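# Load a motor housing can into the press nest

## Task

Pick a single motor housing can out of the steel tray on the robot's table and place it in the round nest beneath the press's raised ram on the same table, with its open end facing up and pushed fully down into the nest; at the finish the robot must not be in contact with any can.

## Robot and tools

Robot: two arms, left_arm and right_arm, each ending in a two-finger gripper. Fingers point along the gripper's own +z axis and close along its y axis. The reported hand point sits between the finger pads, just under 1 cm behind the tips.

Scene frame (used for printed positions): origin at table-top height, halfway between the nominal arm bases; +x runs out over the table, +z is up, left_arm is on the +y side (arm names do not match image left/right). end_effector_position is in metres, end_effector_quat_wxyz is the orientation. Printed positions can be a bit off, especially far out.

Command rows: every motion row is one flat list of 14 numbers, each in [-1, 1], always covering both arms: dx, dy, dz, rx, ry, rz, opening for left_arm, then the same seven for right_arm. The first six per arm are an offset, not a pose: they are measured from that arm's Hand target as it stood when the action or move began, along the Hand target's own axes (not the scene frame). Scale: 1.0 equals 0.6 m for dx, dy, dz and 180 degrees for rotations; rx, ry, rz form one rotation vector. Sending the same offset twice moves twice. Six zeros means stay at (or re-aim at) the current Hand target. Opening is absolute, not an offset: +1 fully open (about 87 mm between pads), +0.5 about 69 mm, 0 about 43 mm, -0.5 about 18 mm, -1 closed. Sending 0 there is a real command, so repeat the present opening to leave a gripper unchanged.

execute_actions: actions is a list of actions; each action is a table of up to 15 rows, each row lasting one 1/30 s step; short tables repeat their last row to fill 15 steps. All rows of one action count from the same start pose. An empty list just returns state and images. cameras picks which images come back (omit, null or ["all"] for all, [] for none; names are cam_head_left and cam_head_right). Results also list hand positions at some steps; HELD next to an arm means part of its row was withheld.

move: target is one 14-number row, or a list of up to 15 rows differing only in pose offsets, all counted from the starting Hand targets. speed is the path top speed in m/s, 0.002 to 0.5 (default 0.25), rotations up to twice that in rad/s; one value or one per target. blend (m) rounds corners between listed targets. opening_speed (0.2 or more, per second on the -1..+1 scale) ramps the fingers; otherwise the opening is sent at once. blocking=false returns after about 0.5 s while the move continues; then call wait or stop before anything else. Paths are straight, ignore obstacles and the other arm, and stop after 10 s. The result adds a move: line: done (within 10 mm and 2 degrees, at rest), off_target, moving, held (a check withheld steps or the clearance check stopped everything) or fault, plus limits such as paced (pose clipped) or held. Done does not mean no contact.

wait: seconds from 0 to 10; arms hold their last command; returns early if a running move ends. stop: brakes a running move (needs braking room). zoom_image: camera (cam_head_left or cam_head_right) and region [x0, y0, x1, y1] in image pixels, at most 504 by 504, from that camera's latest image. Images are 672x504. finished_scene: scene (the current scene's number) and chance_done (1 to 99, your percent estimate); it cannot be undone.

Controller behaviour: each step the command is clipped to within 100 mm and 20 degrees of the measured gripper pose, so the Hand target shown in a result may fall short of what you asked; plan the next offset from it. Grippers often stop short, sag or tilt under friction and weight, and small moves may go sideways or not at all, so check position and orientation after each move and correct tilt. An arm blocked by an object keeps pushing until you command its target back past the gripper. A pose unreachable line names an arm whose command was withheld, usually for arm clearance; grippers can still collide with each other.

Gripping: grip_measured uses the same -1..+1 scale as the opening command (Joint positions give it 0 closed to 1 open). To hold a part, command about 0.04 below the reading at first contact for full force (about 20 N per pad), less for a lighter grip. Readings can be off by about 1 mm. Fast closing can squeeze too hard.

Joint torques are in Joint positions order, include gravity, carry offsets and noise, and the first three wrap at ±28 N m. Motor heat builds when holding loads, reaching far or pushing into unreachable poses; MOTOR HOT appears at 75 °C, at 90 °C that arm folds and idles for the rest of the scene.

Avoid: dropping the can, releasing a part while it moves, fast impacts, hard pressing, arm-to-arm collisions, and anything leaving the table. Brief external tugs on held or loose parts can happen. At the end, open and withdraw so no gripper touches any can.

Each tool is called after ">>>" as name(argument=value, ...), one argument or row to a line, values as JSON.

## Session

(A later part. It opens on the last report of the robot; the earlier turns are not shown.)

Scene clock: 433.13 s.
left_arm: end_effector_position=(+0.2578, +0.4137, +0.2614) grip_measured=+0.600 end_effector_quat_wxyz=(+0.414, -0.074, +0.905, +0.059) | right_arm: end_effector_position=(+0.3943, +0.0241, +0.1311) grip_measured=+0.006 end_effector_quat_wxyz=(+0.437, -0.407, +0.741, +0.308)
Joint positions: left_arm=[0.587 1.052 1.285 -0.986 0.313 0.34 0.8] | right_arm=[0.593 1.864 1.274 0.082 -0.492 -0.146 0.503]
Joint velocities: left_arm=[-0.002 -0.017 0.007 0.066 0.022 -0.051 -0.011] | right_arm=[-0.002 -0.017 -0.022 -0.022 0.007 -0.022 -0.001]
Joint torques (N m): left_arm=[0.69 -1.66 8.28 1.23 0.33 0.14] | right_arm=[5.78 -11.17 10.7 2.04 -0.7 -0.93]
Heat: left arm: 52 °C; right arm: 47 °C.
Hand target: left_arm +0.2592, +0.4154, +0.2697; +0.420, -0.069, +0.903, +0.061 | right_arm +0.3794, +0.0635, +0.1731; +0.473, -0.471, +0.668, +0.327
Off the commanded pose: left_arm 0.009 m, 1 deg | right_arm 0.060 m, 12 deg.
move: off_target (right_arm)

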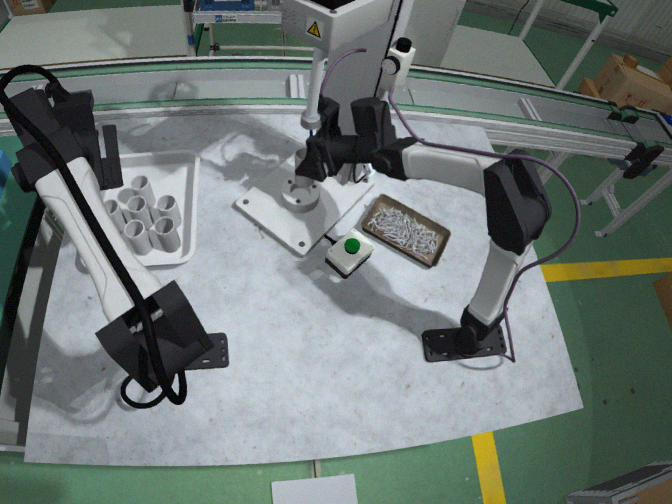

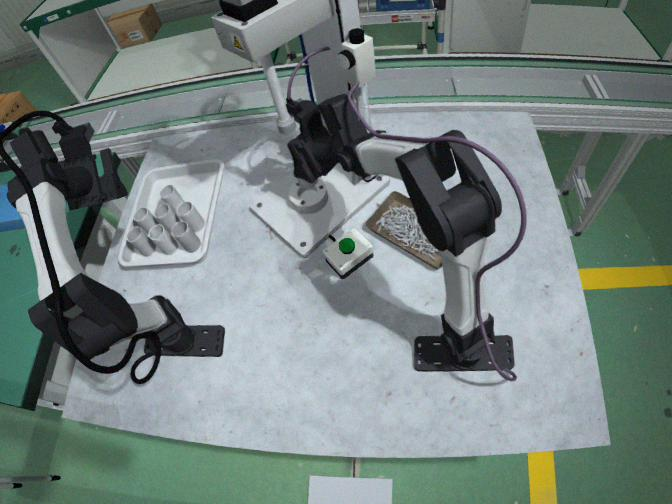

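>>> move(
  target=[0,0,0,0,0,0,0.6,0.093,-0.0282,-0.0168,0,0,0,-0.3],
  speed=0.08,
)

>>> zoom_image(
  camera="cam_head_left",
  region=[275, 150, 325, 215],
)

>>> zoom_image(
  camera="cam_head_right",
  region=[280, 160, 330, 215],
)

Scene clock: 443.03 s.
left_arm: end_effector_position=(+0.2578, +0.4137, +0.2614) grip_measured=+0.600 end_effector_quat_wxyz=(+0.414, -0.074, +0.905, +0.059) | right_arm: end_effector_position=(+0.3998, +0.0189, +0.1261) grip_measured=+0.006 end_effector_quat_wxyz=(+0.478, -0.431, +0.701, +0.309)
Joint positions: left_arm=[0.587 1.052 1.285 -0.986 0.313 0.34 0.8] | right_arm=[0.568 1.864 1.179 0.26 -0.543 -0.208 0.503]
Joint velocities: left_arm=[-0.027 -0.012 -0.007 -0.022 -0.051 -0.007 0.002] | right_arm=[0.002 -0.007 0.002 0.007 0.022 -0.066 0.006]
Joint torques (N m): left_arm=[0.65 -1.65 8.32 1.22 0.3 0.17] | right_arm=[1.24 -8.03 6 1.94 -0.88 -0.67]
Heat: left arm: 52 °C; right arm: 49 °C.
Hand target: left_arm +0.2592, +0.4154, +0.2697; +0.420, -0.069, +0.903, +0.061 | right_arm +0.3859, +0.0309, +0.1240; +0.474, -0.471, +0.668, +0.327
Off the commanded pose: left_arm 0.009 m, 1 deg | right_arm 0.018 m, 6 deg.
move: off_target (right_arm)

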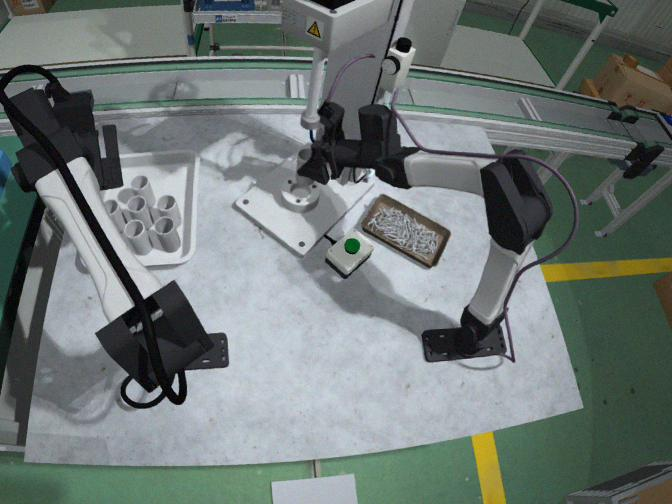

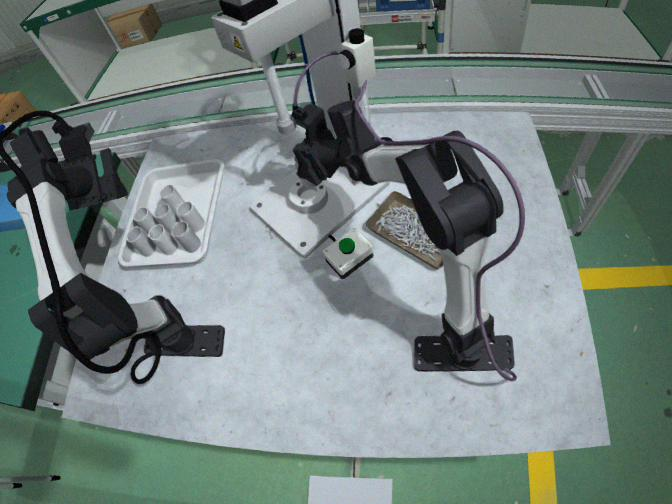

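Scaled by 7.754.

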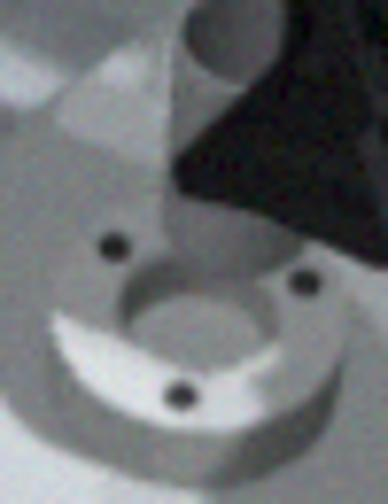

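Scaled by 9.164.

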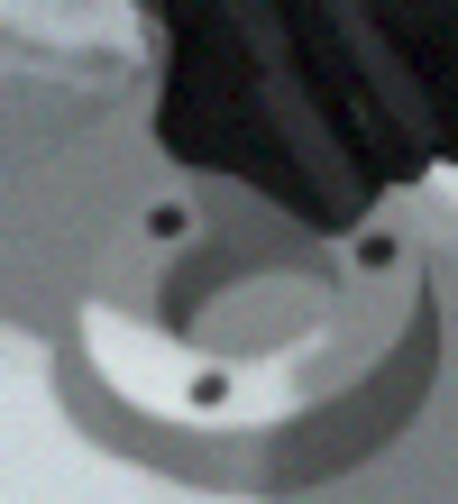

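>>> move(
  target=[0,0,0,0,0,0,0.6,0.0047,0.0212,0.0065,0,0,0,-0.3],
  speed=0.06,
)

>>> zoom_image(
  camera="cam_head_left",
  region=[275, 150, 325, 215],
)

>>> zoom_image(
  camera="cam_head_right",
  region=[280, 160, 330, 215],
)

Scene clock: 448.20 s.
left_arm: end_effector_position=(+0.2578, +0.4137, +0.2614) grip_measured=+0.600 end_effector_quat_wxyz=(+0.414, -0.074, +0.905, +0.059) | right_arm: end_effector_position=(+0.3938, +0.0148, +0.1124) grip_measured=+0.006 end_effector_quat_wxyz=(+0.469, -0.428, +0.709, +0.308)
Joint positions: left_arm=[0.587 1.052 1.285 -0.986 0.313 0.34 0.8] | right_arm=[0.569 1.864 1.137 0.28 -0.536 -0.202 0.503]
Joint velocities: left_arm=[-0.017 0.012 0.012 -0.022 0.007 -0.007 0.011] | right_arm=[0.002 -0.007 -0.012 -0.037 0.037 0.007 -0.001]
Joint torques (N m): left_arm=[0.64 -1.59 8.29 1.23 0.3 0.15] | right_arm=[3.82 -8.91 6.26 2.04 -0.69 -0.58]
Heat: left arm: 52 °C; right arm: 49 °C.
Hand target: left_arm +0.2592, +0.4154, +0.2697; +0.420, -0.069, +0.903, +0.061 | right_arm +0.3748, +0.0381, +0.1199; +0.473, -0.471, +0.668, +0.327
Off the commanded pose: left_arm 0.009 m, 1 deg | right_arm 0.031 m, 7 deg.
move: off_target (right_arm)

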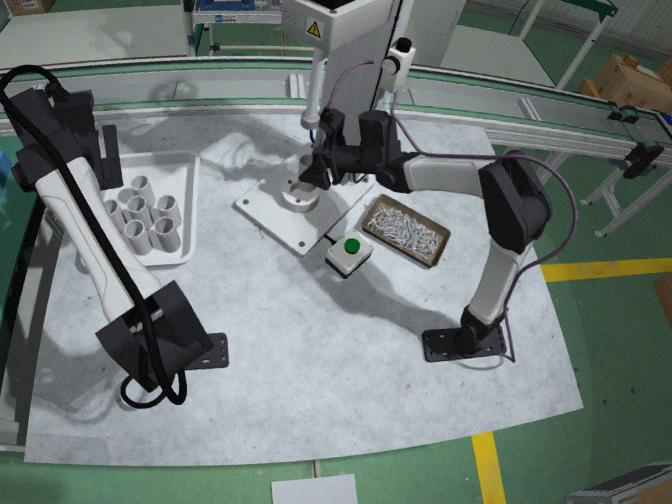

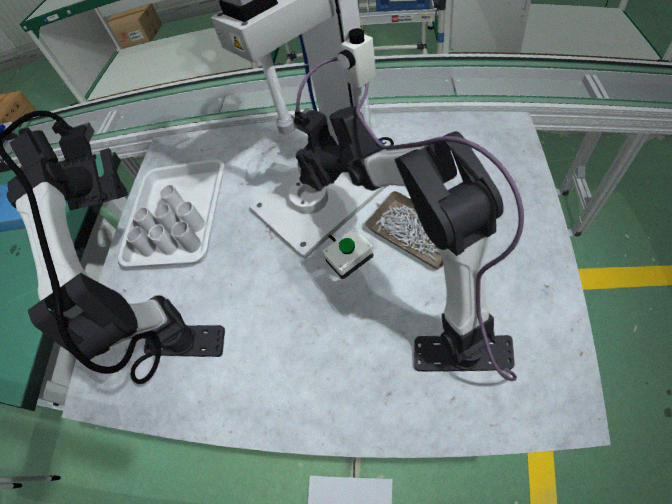

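Scaled by 7.754.

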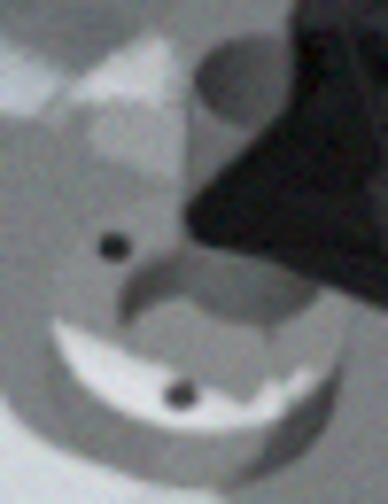

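Scaled by 9.164.

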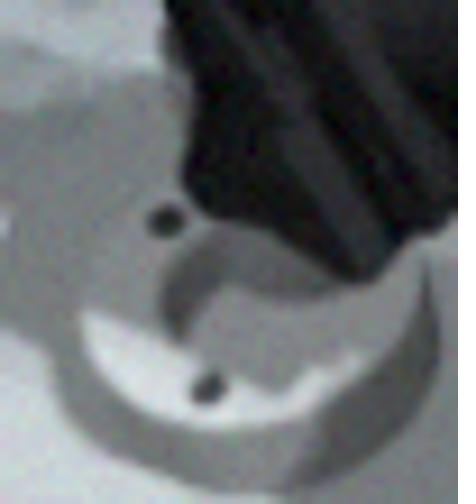

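>>> move(
  target=[0,0,0,0,0,0,0.6,-0.019,0.0,-0.0067,0,0,0,-0.3],
  speed=0.06,
  cameras=[],
)

>>> move(
  target=[0,0,0,0,0,0,0.6,0,0.0,0,0,0,0,-0.3],
  speed=0.06,
  cameras=[],
)

Scene clock: 453.20 s.
left_arm: end_effector_position=(+0.2578, +0.4137, +0.2614) grip_measured=+0.600 end_effector_quat_wxyz=(+0.414, -0.074, +0.905, +0.059) | right_arm: end_effector_position=(+0.3921, +0.0140, +0.1099) grip_measured=+0.006 end_effector_quat_wxyz=(+0.463, -0.428, +0.713, +0.308)
Joint positions: left_arm=[0.587 1.052 1.285 -0.986 0.313 0.34 0.8] | right_arm=[0.569 1.864 1.137 0.267 -0.536 -0.202 0.503]
Joint velocities: left_arm=[-0.002 0.007 0.007 0.007 0.007 0.022 -0.002] | right_arm=[0.002 -0.017 -0.007 0.066 -0.051 -0.051 0.006]
Joint torques (N m): left_arm=[0.65 -1.59 8.23 1.22 0.31 0.14] | right_arm=[3.79 -10.59 8.1 1.75 -0.69 -0.57]
Heat: left arm: 52 °C; right arm: 49 °C.
Hand target: left_arm +0.2592, +0.4154, +0.2697; +0.420, -0.069, +0.903, +0.061 | right_arm +0.3749, +0.0381, +0.1321; +0.474, -0.471, +0.668, +0.327
Off the commanded pose: left_arm 0.009 m, 1 deg | right_arm 0.037 m, 8 deg.
move: off_target (right_arm)
No camera images: "cameras" was empty.

Scene clock: 453.90 s.
left_arm: end_effector_position=(+0.2578, +0.4137, +0.2614) grip_measured=+0.600 end_effector_quat_wxyz=(+0.414, -0.074, +0.905, +0.059) | right_arm: end_effector_position=(+0.3921, +0.0140, +0.1099) grip_measured=+0.006 end_effector_quat_wxyz=(+0.463, -0.428, +0.713, +0.308)
Joint positions: left_arm=[0.587 1.052 1.285 -0.986 0.313 0.34 0.8] | right_arm=[0.569 1.864 1.137 0.267 -0.536 -0.202 0.503]
Joint velocities: left_arm=[-0.007 0.002 -0.007 0.007 0.022 -0.007 -0.005] | right_arm=[-0.007 0.002 -0.007 0.022 0.051 -0.125 -0.001]
Joint torques (N m): left_arm=[0.7 -1.47 8.27 1.23 0.33 0.14] | right_arm=[3.79 -10.59 8.1 1.75 -0.69 -0.56]
Heat: left arm: 52 °C; right arm: 49 °C.
Hand target: left_arm +0.2592, +0.4154, +0.2697; +0.420, -0.069, +0.903, +0.061 | right_arm +0.3749, +0.0381, +0.1321; +0.474, -0.471, +0.668, +0.327
Off the commanded pose: left_arm 0.009 m, 1 deg | right_arm 0.037 m, 8 deg.
move: off_target (right_arm)
No camera images: "cameras" was empty.

>>> move(
  target=[0,0,0,0,0,0,0.6,-0.0367,0.0367,-0.0017,0,-0.01,0,-0.3],
  speed=0.06,
)

>>> zoom_image(
  camera="cam_head_left",
  region=[275, 150, 325, 215],
)

>>> zoom_image(
  camera="cam_head_right",
  region=[280, 160, 330, 215],
)

Scene clock: 459.67 s.
left_arm: end_effector_position=(+0.2578, +0.4137, +0.2614) grip_measured=+0.600 end_effector_quat_wxyz=(+0.414, -0.074, +0.905, +0.059) | right_arm: end_effector_position=(+0.3854, +0.0150, +0.1107) grip_measured=+0.006 end_effector_quat_wxyz=(+0.456, -0.402, +0.734, +0.304)
Joint positions: left_arm=[0.587 1.052 1.285 -0.986 0.313 0.34 0.8] | right_arm=[0.591 1.839 1.122 0.25 -0.478 -0.141 0.503]
Joint velocities: left_arm=[-0.012 -0.007 0.032 -0.037 0.007 -0.022 -0.005] | right_arm=[0.002 -0.007 -0.002 0.066 -0.007 0.007 0.001]
Joint torques (N m): left_arm=[0.64 -1.61 8.21 1.25 0.32 0.17] | right_arm=[6.38 -13.3 7.31 2.08 -0.86 -0.78]
Heat: left arm: 52 °C; right arm: 50 °C.
Hand target: left_arm +0.2592, +0.4154, +0.2697; +0.420, -0.069, +0.903, +0.061 | right_arm +0.3563, +0.0521, +0.1530; +0.484, -0.466, +0.661, +0.335
Off the commanded pose: left_arm 0.009 m, 1 deg | right_arm 0.063 m, 12 deg.
move: off_target (right_arm)

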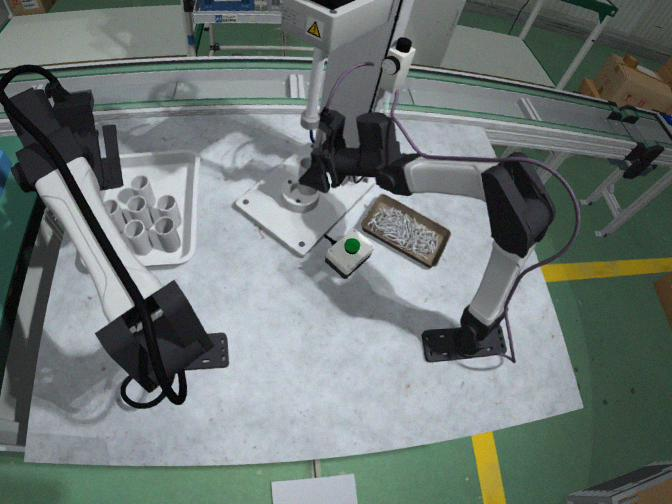

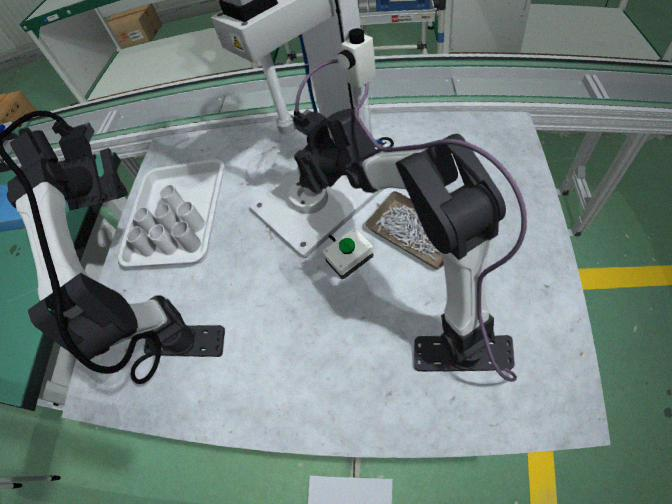

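Scaled by 7.754.

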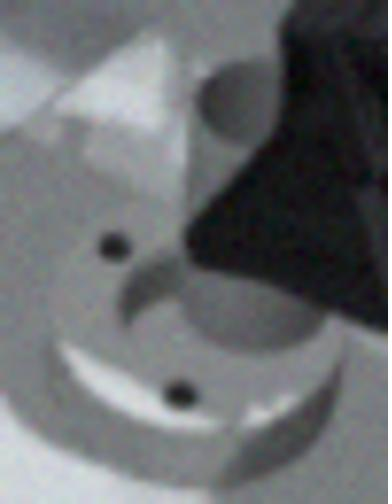

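Scaled by 9.164.

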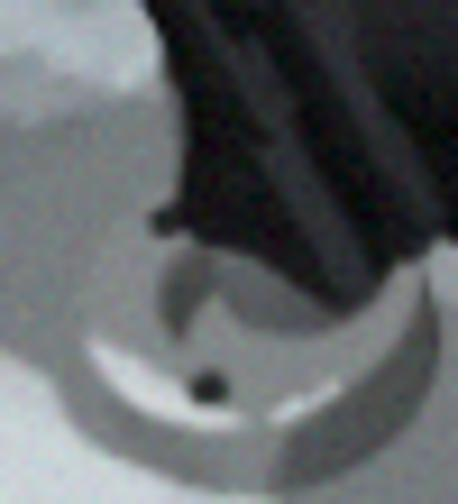

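>>> move(
  target=[0,0,0,0,0,0,0.6,-0.07,0.02,0.01,0,-0.01,0,-0.3],
  speed=0.1,
  cameras=[],
)

Scene clock: 464.07 s.
left_arm: end_effector_position=(+0.2578, +0.4137, +0.2614) grip_measured=+0.600 end_effector_quat_wxyz=(+0.414, -0.074, +0.905, +0.059) | right_arm: end_effector_position=(+0.3699, +0.0106, +0.1117) grip_measured=+0.006 end_effector_quat_wxyz=(+0.425, -0.372, +0.770, +0.297)
Joint positions: left_arm=[0.587 1.052 1.285 -0.986 0.313 0.34 0.8] | right_arm=[0.616 1.789 1.12 0.141 -0.414 -0.071 0.503]
Joint velocities: left_arm=[-0.007 0.007 0.012 0.037 0.051 0.037 0.005] | right_arm=[-0.002 -0.007 0.012 -0.051 0.022 0.037 0.006]
Joint torques (N m): left_arm=[0.62 -1.59 8.27 1.23 0.29 0.18] | right_arm=[8.21 -13.49 11.88 2.54 -1.05 -1.16]
Heat: left arm: 52 °C; right arm: 50 °C.
Hand target: left_arm +0.2592, +0.4154, +0.2697; +0.420, -0.069, +0.903, +0.061 | right_arm +0.3519, +0.0719, +0.1887; +0.494, -0.461, +0.653, +0.342
Off the commanded pose: left_arm 0.009 m, 1 deg | right_arm 0.103 m, 19 deg; position clipped.
move: off_target (right_arm); limits=paced
No camera images: "cameras" was empty.

>>> zoom_image(
  camera="cam_head_left",
  region=[280, 90, 420, 230],
)

>>> execute_actions(
  actions=[],
)

>>> zoom_image(
  camera="cam_head_left",
  region=[270, 90, 400, 220],
)

>>> zoom_image(
  camera="cam_head_right",
  region=[260, 90, 400, 220],
)

Scaled by 3.600.

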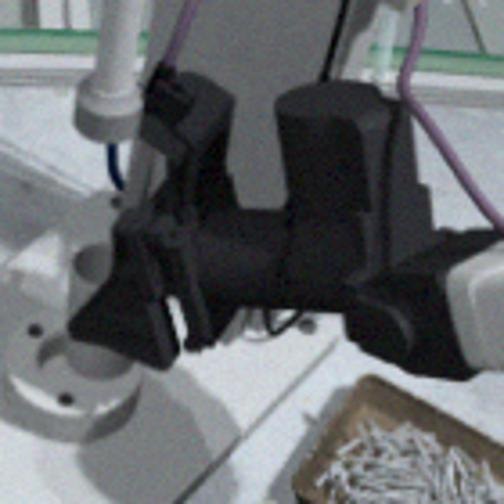

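Scene clock: 467.83 s.
left_arm: end_effector_position=(+0.2577, +0.4137, +0.2614) grip_measured=+0.600 end_effector_quat_wxyz=(+0.414, -0.074, +0.905, +0.059) | right_arm: end_effector_position=(+0.3699, +0.0105, +0.1118) grip_measured=+0.006 end_effector_quat_wxyz=(+0.426, -0.372, +0.770, +0.297)
Joint positions: left_arm=[0.587 1.052 1.285 -0.986 0.313 0.34 0.8] | right_arm=[0.616 1.789 1.12 0.14 -0.414 -0.071 0.503]
Joint velocities: left_arm=[-0.007 0.002 -0.017 0.022 -0.022 -0.037 -0.011] | right_arm=[0.012 0.017 0.012 -0.066 -0.007 0.007 0.001]
Joint torques (N m): left_arm=[0.65 -1.65 8.17 1.24 0.33 0.15] | right_arm=[8.23 -13.49 11.88 2.53 -1.06 -1.16]
Heat: left arm: 52 °C; right arm: 50 °C.
Hand target: left_arm +0.2591, +0.4154, +0.2697; +0.420, -0.069, +0.903, +0.061 | right_arm +0.3519, +0.0719, +0.1888; +0.494, -0.461, +0.653, +0.342
Tool commands: left_gripper/opening=+0.6 right_gripper/opening=-0.3
Off the commanded pose: left_arm 0.009 m, 1 deg | right_arm 0.103 m, 19 deg; position clipped.

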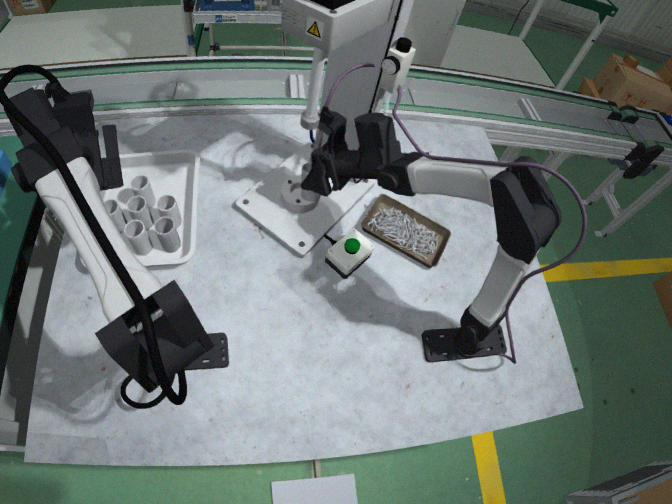

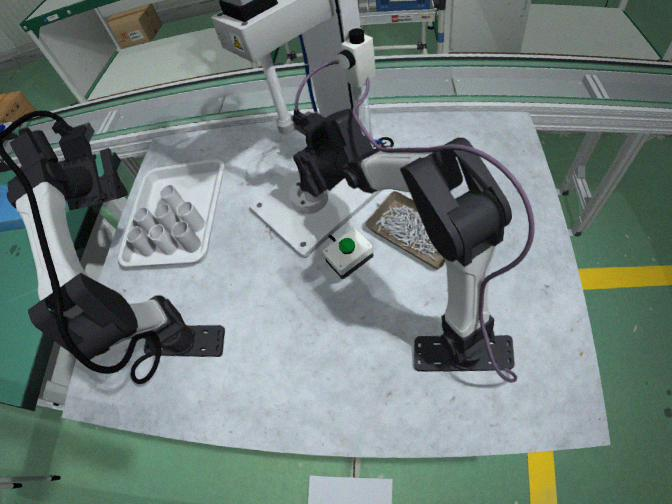

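Scaled by 3.877.

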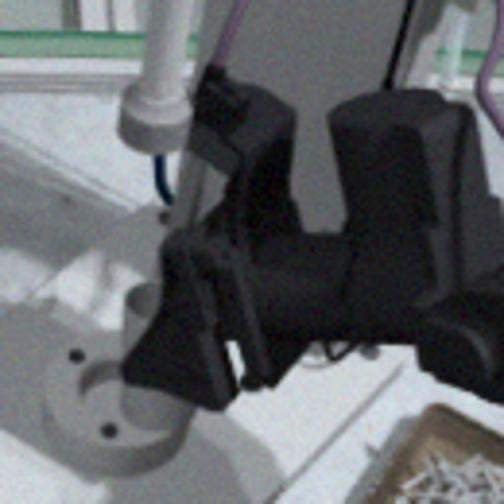

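Scaled by 3.600.

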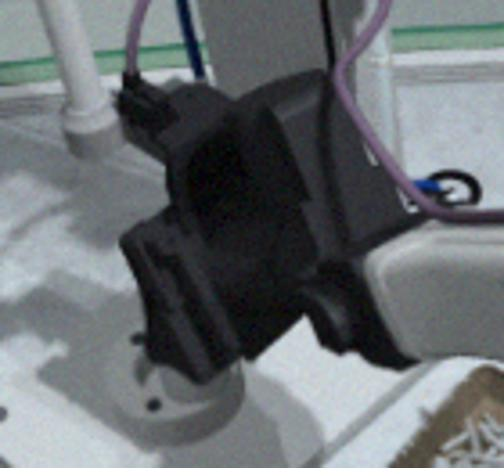

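>>> move(
  target=[0,0,0,0,0,0,0.6,0.117,-0.079,-0.0782,0,0,0,-0.3],
  speed=0.1,
)

>>> zoom_image(
  camera="cam_head_left",
  region=[270, 90, 400, 220],
)

Scene clock: 479.97 s.
left_arm: end_effector_position=(+0.2577, +0.4137, +0.2614) grip_measured=+0.600 end_effector_quat_wxyz=(+0.414, -0.074, +0.905, +0.059) | right_arm: end_effector_position=(+0.3717, -0.0077, +0.1195) grip_measured=+0.006 end_effector_quat_wxyz=(+0.474, -0.455, +0.674, +0.338)
Joint positions: left_arm=[0.587 1.052 1.285 -0.986 0.313 0.34 0.8] | right_arm=[0.509 1.775 1.013 0.333 -0.685 -0.255 0.503]
Joint velocities: left_arm=[-0.012 -0.012 -0.002 0.007 -0.007 -0.037 -0.002] | right_arm=[0.002 -0.002 -0.002 0.007 -0.081 -0.037 -0.006]
Joint torques (N m): left_arm=[0.66 -1.62 8.27 1.25 0.32 0.18] | right_arm=[-0.58 -9.03 6.6 2.07 -0.37 -0.09]
Heat: left arm: 52 °C; right arm: 51 °C.
Hand target: left_arm +0.2591, +0.4154, +0.2697; +0.420, -0.069, +0.903, +0.061 | right_arm +0.3739, -0.0055, +0.1344; +0.494, -0.461, +0.653, +0.341
Off the commanded pose: left_arm 0.009 m, 1 deg | right_arm 0.016 m, 3 deg.
move: off_target (right_arm)

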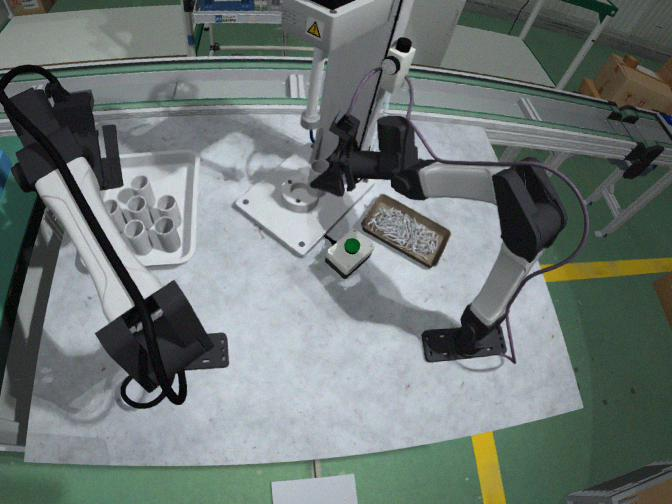

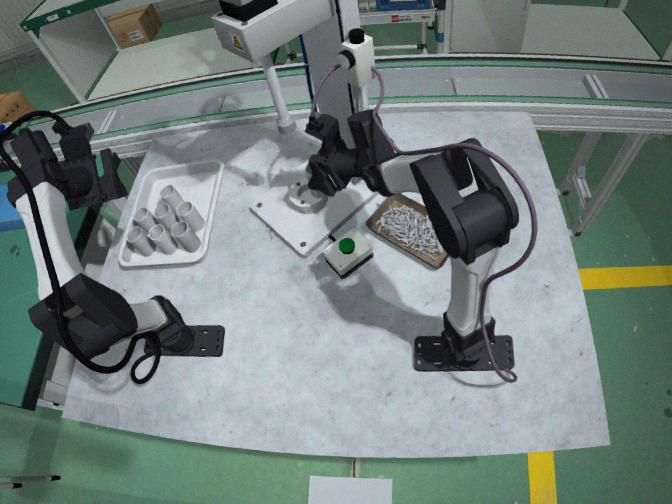

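Scaled by 3.877.

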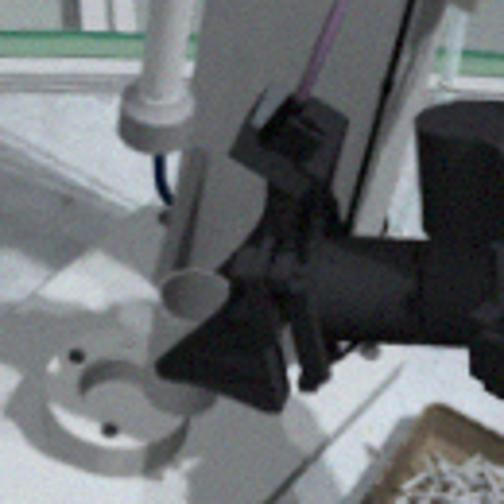

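>>> move(
  target=[
    [0,0,0,0,0,0,0.6,-0.037,0.117,-0.055,0,0,0,-0.3],
    [0,0,0,0,0,0,0.6,-0.095,0.315,0.139,0,0,0,-0.3],
  ],
  speed=0.15,
  blend=0.03,
)

Scene clock: 503.90 s.
left_arm: end_effector_position=(+0.2577, +0.4137, +0.2614) grip_measured=+0.600 end_effector_quat_wxyz=(+0.414, -0.074, +0.905, +0.059) | right_arm: end_effector_position=(+0.2231, +0.1383, +0.1446) grip_measured=+0.006 end_effector_quat_wxyz=(+0.468, -0.472, +0.668, +0.333)
Joint positions: left_arm=[0.587 1.052 1.285 -0.986 0.313 0.34 0.8] | right_arm=[1.095 1.721 1.048 0.322 -0.157 -0.053 0.503]
Joint velocities: left_arm=[0.022 -0.002 0.007 0.022 -0.007 0.022 -0.005] | right_arm=[-0.007 0.002 0.002 -0.022 0.095 -0.037 0.006]
Joint torques (N m): left_arm=[0.65 -1.68 8.09 1.22 0.31 0.15] | right_arm=[0.02 -6.71 10.37 2.21 0.07 0.07]
Heat: left arm: 53 °C; right arm: 51 °C.
Hand target: left_arm +0.2591, +0.4154, +0.2697; +0.420, -0.069, +0.903, +0.061 | right_arm +0.2308, +0.1517, +0.1653; +0.493, -0.460, +0.654, +0.343
Off the commanded pose: left_arm 0.009 m, 1 deg | right_arm 0.023 m, 4 deg.
move: off_target (right_arm)

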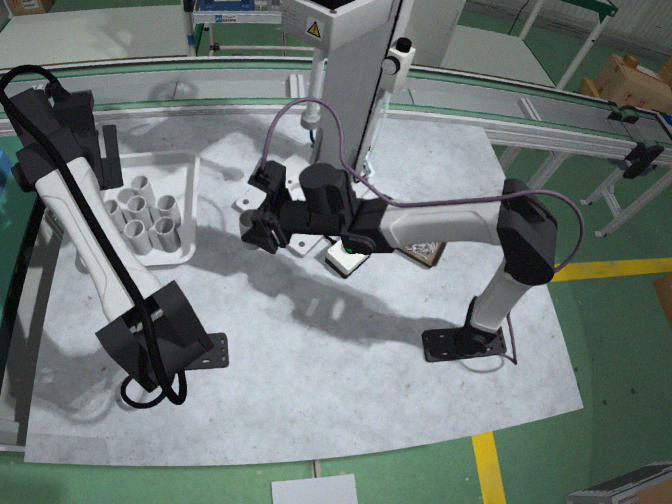

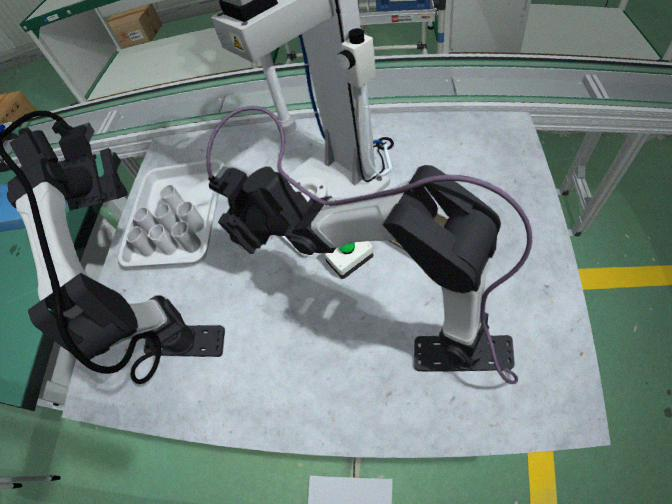

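>>> move(
  target=[0,0,0,0,0,0,0.6,0.0925,0.074,0.008,0.1067,0.001,0.03,-0.3],
  speed=0.12,
)

Scene clock: 510.90 s.
left_arm: end_effector_position=(+0.2577, +0.4137, +0.2614) grip_measured=+0.600 end_effector_quat_wxyz=(+0.414, -0.074, +0.905, +0.059) | right_arm: end_effector_position=(+0.1846, +0.1541, +0.1057) grip_measured=+0.006 end_effector_quat_wxyz=(+0.532, -0.353, +0.730, +0.244)
Joint positions: left_arm=[0.587 1.052 1.285 -0.986 0.313 0.34 0.8] | right_arm=[1.361 1.827 0.985 0.489 0.429 0.131 0.503]
Joint velocities: left_arm=[-0.007 0.007 -0.012 0.051 0.022 -0.081 -0.005] | right_arm=[0.002 0.007 -0.012 -0.051 0.022 0.007 -0.009]
Joint torques (N m): left_arm=[0.79 -1.57 8.31 1.23 0.32 0.14] | right_arm=[0.29 -7.15 6.61 2.21 0.26 0.08]
Heat: left arm: 53 °C; right arm: 49 °C.
Hand target: left_arm +0.2592, +0.4154, +0.2697; +0.420, -0.069, +0.903, +0.061 | right_arm +0.1853, +0.1584, +0.1100; +0.543, -0.340, +0.725, +0.251
Off the commanded pose: left_arm 0.009 m, 1 deg | right_arm 0.005 m, 2 deg.
move: done

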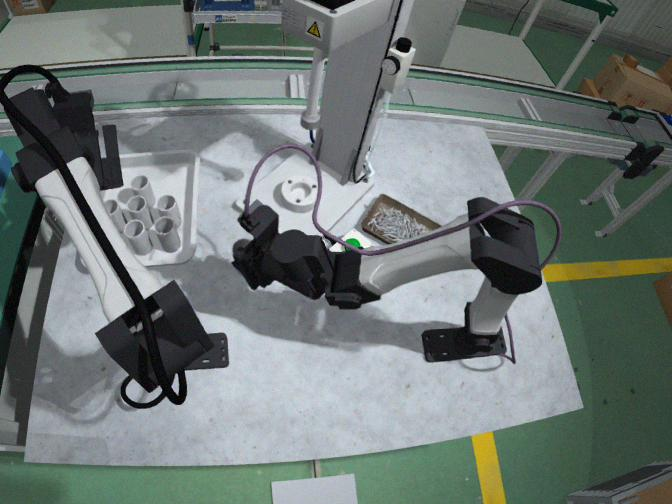

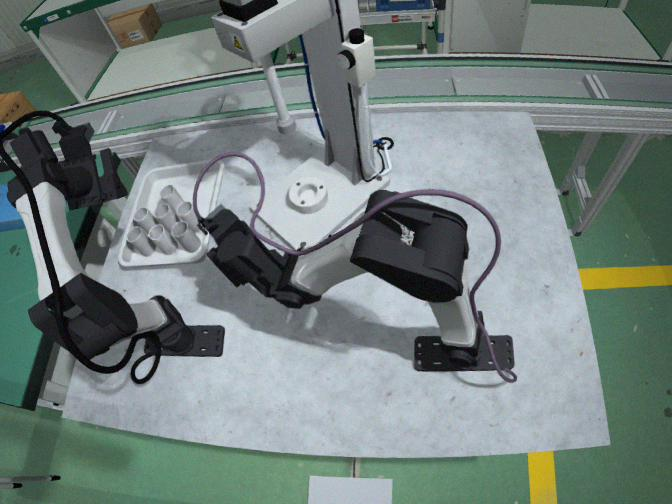

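>>> move(
  target=[0,0,0,0,0,0,0.6,0.083,0.0,0.0245,0,0.005,0,-0.3],
  speed=0.07,
)

>>> zoom_image(
  camera="cam_head_left",
  region=[200, 190, 320, 310],
)

Scene clock: 515.33 s.
left_arm: end_effector_position=(+0.2577, +0.4137, +0.2614) grip_measured=+0.600 end_effector_quat_wxyz=(+0.414, -0.074, +0.905, +0.059) | right_arm: end_effector_position=(+0.1851, +0.1553, +0.0555) grip_measured=+0.006 end_effector_quat_wxyz=(+0.529, -0.352, +0.734, +0.241)
Joint positions: left_arm=[0.587 1.052 1.285 -0.986 0.313 0.34 0.8] | right_arm=[1.361 1.961 0.929 0.666 0.433 0.139 0.503]
Joint velocities: left_arm=[0.002 -0.002 0.002 -0.007 -0.007 0.007 0.002] | right_arm=[-0.012 0.007 -0.027 0.037 -0.051 -0.066 -0.001]
Joint torques (N m): left_arm=[0.53 -1.44 8.13 1.23 0.34 0.17] | right_arm=[0.13 -7.43 5.76 2.21 0.19 0.07]
Heat: left arm: 53 °C; right arm: 49 °C.
Hand target: left_arm +0.2592, +0.4154, +0.2697; +0.420, -0.069, +0.903, +0.061 | right_arm +0.1855, +0.1586, +0.0576; +0.537, -0.342, +0.730, +0.248
Off the commanded pose: left_arm 0.009 m, 1 deg | right_arm 0.004 m, 2 deg.
move: done

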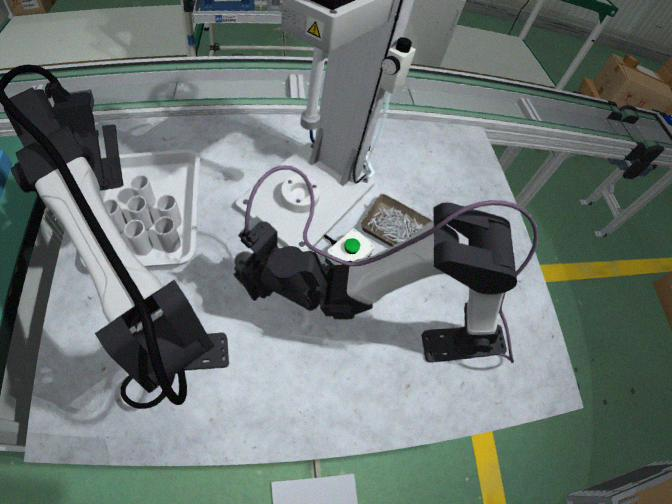

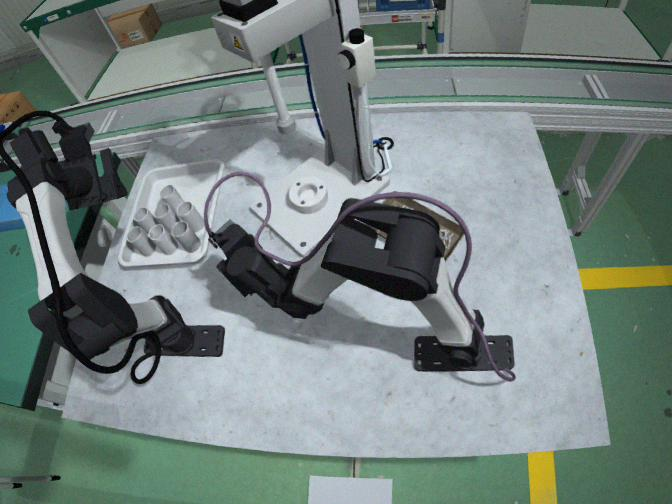

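Scaled by 4.200.

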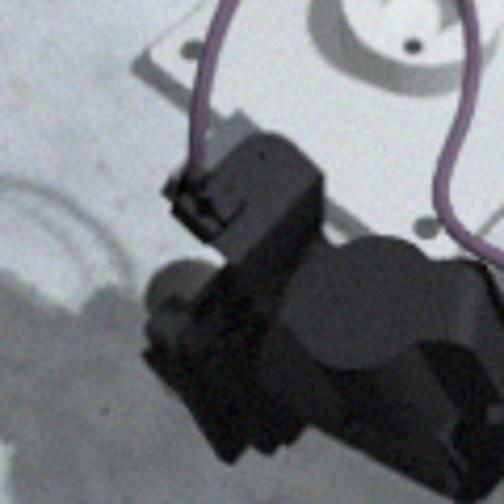

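>>> move(
  target=[0,0,0,0,0,0,0.6,0.0064,0.0,0.002,0,0.0,0,-0.3],
  speed=0.03,
  cameras=[],
)

>>> move(
  target=[0,0,0,0,0,0,0.6,0.0,0.0,0,0,0.0,0,0.75],
  opening_speed=0.5,
  cameras=[],
)

Scene clock: 519.13 s.
left_arm: end_effector_position=(+0.2577, +0.4137, +0.2614) grip_measured=+0.600 end_effector_quat_wxyz=(+0.414, -0.074, +0.905, +0.059) | right_arm: end_effector_position=(+0.1856, +0.1575, +0.0556) grip_measured=+0.006 end_effector_quat_wxyz=(+0.532, -0.349, +0.731, +0.245)
Joint positions: left_arm=[0.587 1.052 1.285 -0.986 0.313 0.34 0.8] | right_arm=[1.361 1.97 0.929 0.689 0.433 0.139 0.503]
Joint velocities: left_arm=[0.017 -0.002 0.012 -0.051 -0.066 -0.037 0.005] | right_arm=[0.002 -0.002 0.007 0.007 -0.007 -0.037 -0.004]
Joint torques (N m): left_arm=[0.61 -1.62 8.18 1.25 0.32 0.18] | right_arm=[0.12 -7.28 5.42 2.14 0.19 0.06]
Heat: left arm: 53 °C; right arm: 49 °C.
Hand target: left_arm +0.2592, +0.4154, +0.2697; +0.420, -0.069, +0.903, +0.061 | right_arm +0.1854, +0.1588, +0.0538; +0.537, -0.342, +0.730, +0.249
Off the commanded pose: left_arm 0.009 m, 1 deg | right_arm 0.002 m, 1 deg.
move: done
No camera images: "cameras" was empty.

Scene clock: 521.43 s.
left_arm: end_effector_position=(+0.2577, +0.4137, +0.2614) grip_measured=+0.600 end_effector_quat_wxyz=(+0.414, -0.074, +0.905, +0.059) | right_arm: end_effector_position=(+0.1864, +0.1596, +0.0597) grip_measured=+0.750 end_effector_quat_wxyz=(+0.538, -0.344, +0.728, +0.251)
Joint positions: left_arm=[0.587 1.052 1.285 -0.986 0.313 0.34 0.8] | right_arm=[1.361 1.97 0.929 0.709 0.434 0.139 0.875]
Joint velocities: left_arm=[0.007 -0.002 0.007 -0.007 -0.051 -0.007 0.002] | right_arm=[-0.007 -0.002 0.002 -0.007 -0.022 0.066 -0.009]
Joint torques (N m): left_arm=[0.64 -1.62 8.31 1.25 0.31 0.12] | right_arm=[0.13 -7.27 5.41 1.95 0.17 0.05]
Heat: left arm: 53 °C; right arm: 48 °C.
Hand target: left_arm +0.2592, +0.4154, +0.2697; +0.420, -0.069, +0.903, +0.061 | right_arm +0.1854, +0.1588, +0.0537; +0.537, -0.342, +0.730, +0.249
Off the commanded pose: left_arm 0.009 m, 1 deg | right_arm 0.006 m, 0 deg.
move: done
No camera images: "cameras" was empty.

>>> move(
  target=[0,0,0,0,0,0,0.6,0.0,0.0,-0.2,0,0.0,0,0.75],
  speed=0.15,
)

>>> zoom_image(
  camera="cam_head_left",
  region=[190, 210, 320, 330],
)

>>> zoom_image(
  camera="cam_head_right",
  region=[180, 210, 320, 330],
)

Scene clock: 525.80 s.
left_arm: end_effector_position=(+0.2577, +0.4137, +0.2614) grip_measured=+0.600 end_effector_quat_wxyz=(+0.414, -0.074, +0.905, +0.059) | right_arm: end_effector_position=(+0.1113, +0.0739, +0.0813) grip_measured=+0.750 end_effector_quat_wxyz=(+0.531, -0.350, +0.732, +0.243)
Joint positions: left_arm=[0.587 1.052 1.285 -0.986 0.313 0.34 0.8] | right_arm=[1.555 1.579 0.588 0.592 0.613 0.221 0.875]
Joint velocities: left_arm=[0.022 0.002 -0.007 -0.007 0.037 -0.037 0.005] | right_arm=[-0.002 0.002 -0.017 0.007 -0.007 -0.037 0.002]
Joint torques (N m): left_arm=[0.62 -1.54 8.24 1.23 0.28 0.18] | right_arm=[0.44 -7.69 5.49 1.66 0.27 0.08]
Heat: left arm: 53 °C; right arm: 48 °C.
Hand target: left_arm +0.2592, +0.4154, +0.2697; +0.420, -0.069, +0.903, +0.061 | right_arm +0.1100, +0.0719, +0.0895; +0.536, -0.342, +0.731, +0.249
Off the commanded pose: left_arm 0.009 m, 1 deg | right_arm 0.009 m, 1 deg.
move: done

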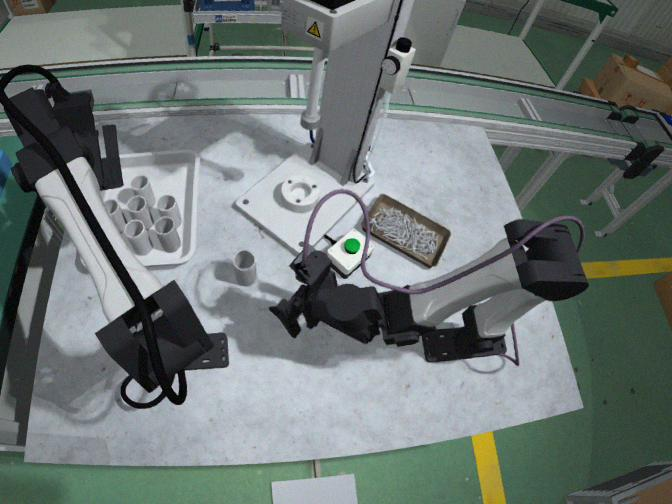

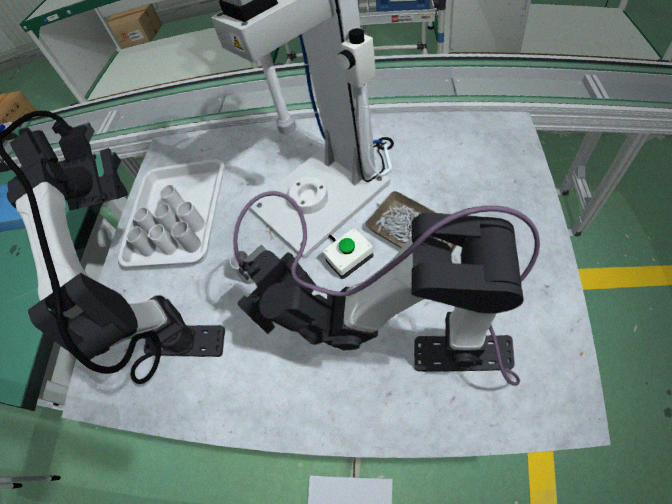

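Scaled by 3.877.

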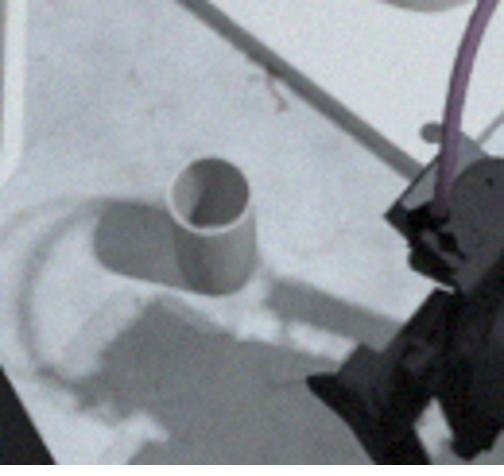

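Scaled by 3.600.

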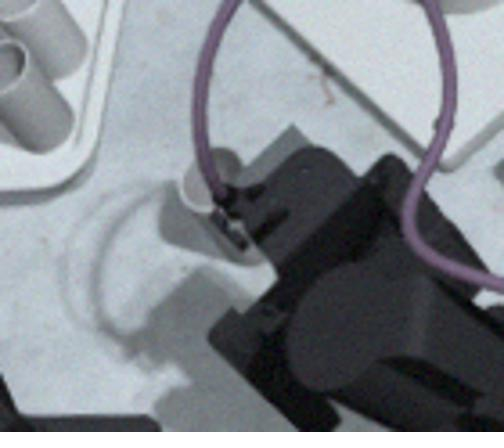

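>>> move(
  target=[0,0,0,0,0,0,0.6,0.056,0.0,0.0165,0,-0.075,0,0.75],
  speed=0.1,
)

>>> zoom_image(
  camera="cam_head_left",
  region=[210, 220, 350, 360],
)

Scene clock: 531.73 s.
left_arm: end_effector_position=(+0.2577, +0.4137, +0.2614) grip_measured=+0.600 end_effector_quat_wxyz=(+0.414, -0.074, +0.905, +0.059) | right_arm: end_effector_position=(+0.1108, +0.0745, +0.0569) grip_measured=+0.750 end_effector_quat_wxyz=(+0.618, -0.309, +0.662, +0.291)
Joint positions: left_arm=[0.587 1.052 1.285 -0.986 0.313 0.34 0.8] | right_arm=[1.598 1.946 0.413 1.446 0.692 0.059 0.875]
Joint velocities: left_arm=[0.012 0.012 -0.017 0.051 -0.037 -0.007 0.008] | right_arm=[0.002 0.007 -0.017 0.022 -0.022 0.022 0.002]
Joint torques (N m): left_arm=[0.66 -1.61 8.31 1.22 0.32 0.17] | right_arm=[0.53 -4.82 3.21 1.86 0.16 -0.09]
Heat: left arm: 53 °C; right arm: 48 °C.
Hand target: left_arm +0.2592, +0.4154, +0.2697; +0.420, -0.069, +0.903, +0.061 | right_arm +0.1096, +0.0723, +0.0533; +0.620, -0.311, +0.662, +0.286
Off the commanded pose: left_arm 0.009 m, 1 deg | right_arm 0.004 m, 0 deg.
move: done

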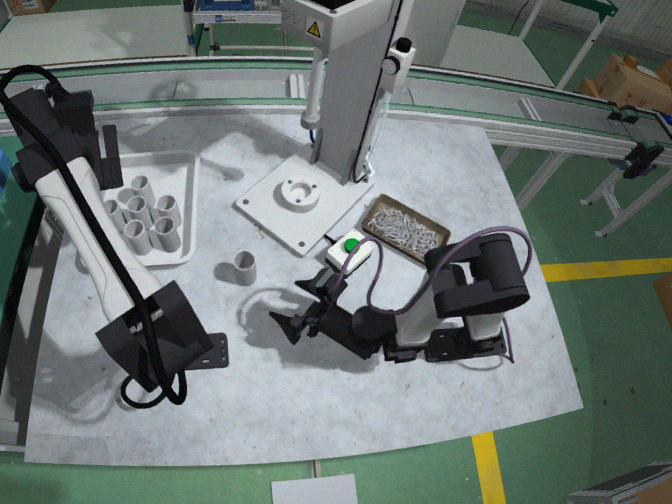

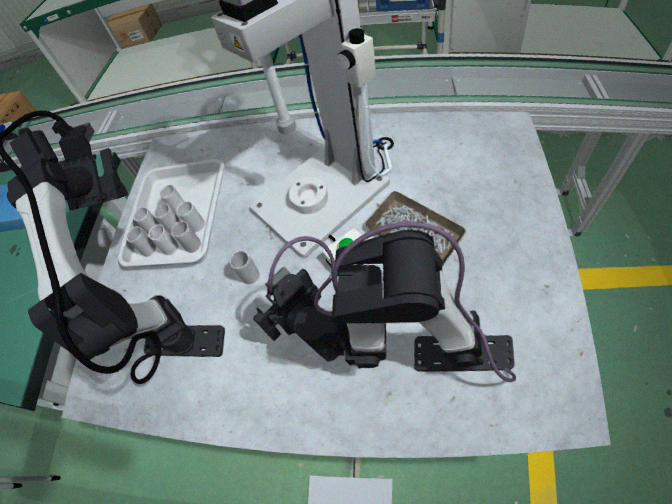

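Scaled by 3.600.

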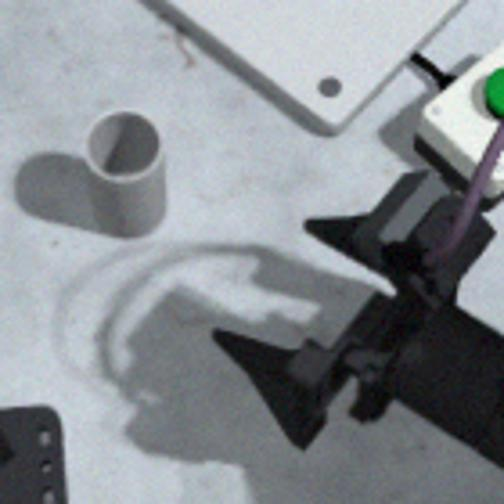

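>>> move(
  target=[0,0,0,0,0,0,0.6,-0.0065,-0.0065,0.188,0,0,0,0.75],
  speed=0.08,
)

>>> zoom_image(
  camera="cam_head_left",
  region=[200, 210, 320, 320],
)

Scene clock: 539.60 s.
left_arm: end_effector_position=(+0.2577, +0.4137, +0.2614) grip_measured=+0.600 end_effector_quat_wxyz=(+0.414, -0.074, +0.905, +0.059) | right_arm: end_effector_position=(+0.1846, +0.1499, +0.0524) grip_measured=+0.750 end_effector_quat_wxyz=(+0.621, -0.307, +0.663, +0.285)
Joint positions: left_arm=[0.587 1.052 1.285 -0.986 0.313 0.34 0.8] | right_arm=[1.387 2.127 0.772 1.279 0.494 0.033 0.875]
Joint velocities: left_arm=[-0.017 -0.007 0.002 -0.022 -0.037 -0.037 0.002] | right_arm=[-0.002 0.002 0.007 -0.007 0.022 -0.066 -0.002]
Joint torques (N m): left_arm=[0.69 -1.55 8.24 1.24 0.33 0.17] | right_arm=[-0.79 -6.83 6.26 1.74 -0.11 -0.08]
Heat: left arm: 53 °C; right arm: 46 °C.
Hand target: left_arm +0.2592, +0.4154, +0.2697; +0.420, -0.069, +0.903, +0.061 | right_arm +0.1871, +0.1549, +0.0504; +0.620, -0.311, +0.661, +0.286
Off the commanded pose: left_arm 0.009 m, 1 deg | right_arm 0.007 m, 1 deg.
move: done

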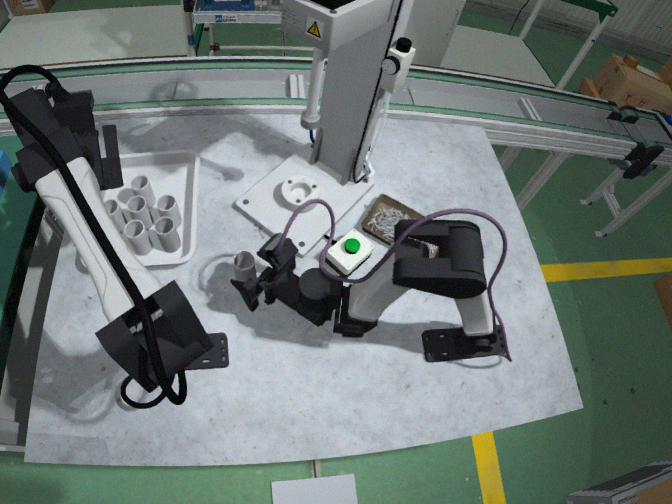

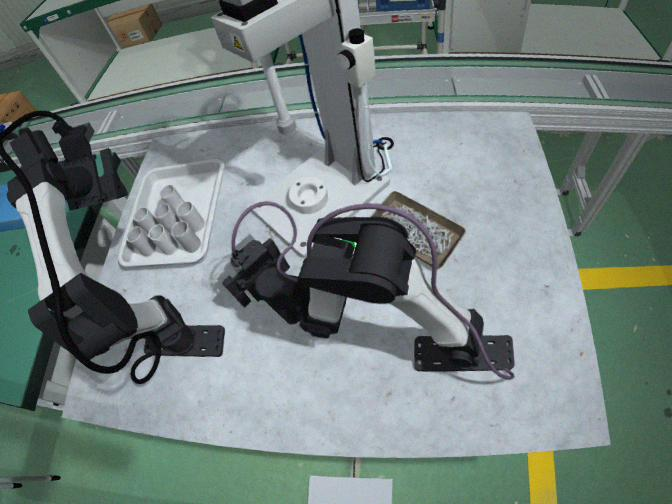

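Scaled by 4.200.

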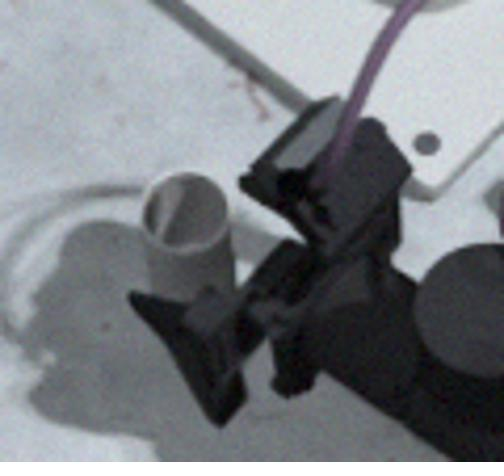

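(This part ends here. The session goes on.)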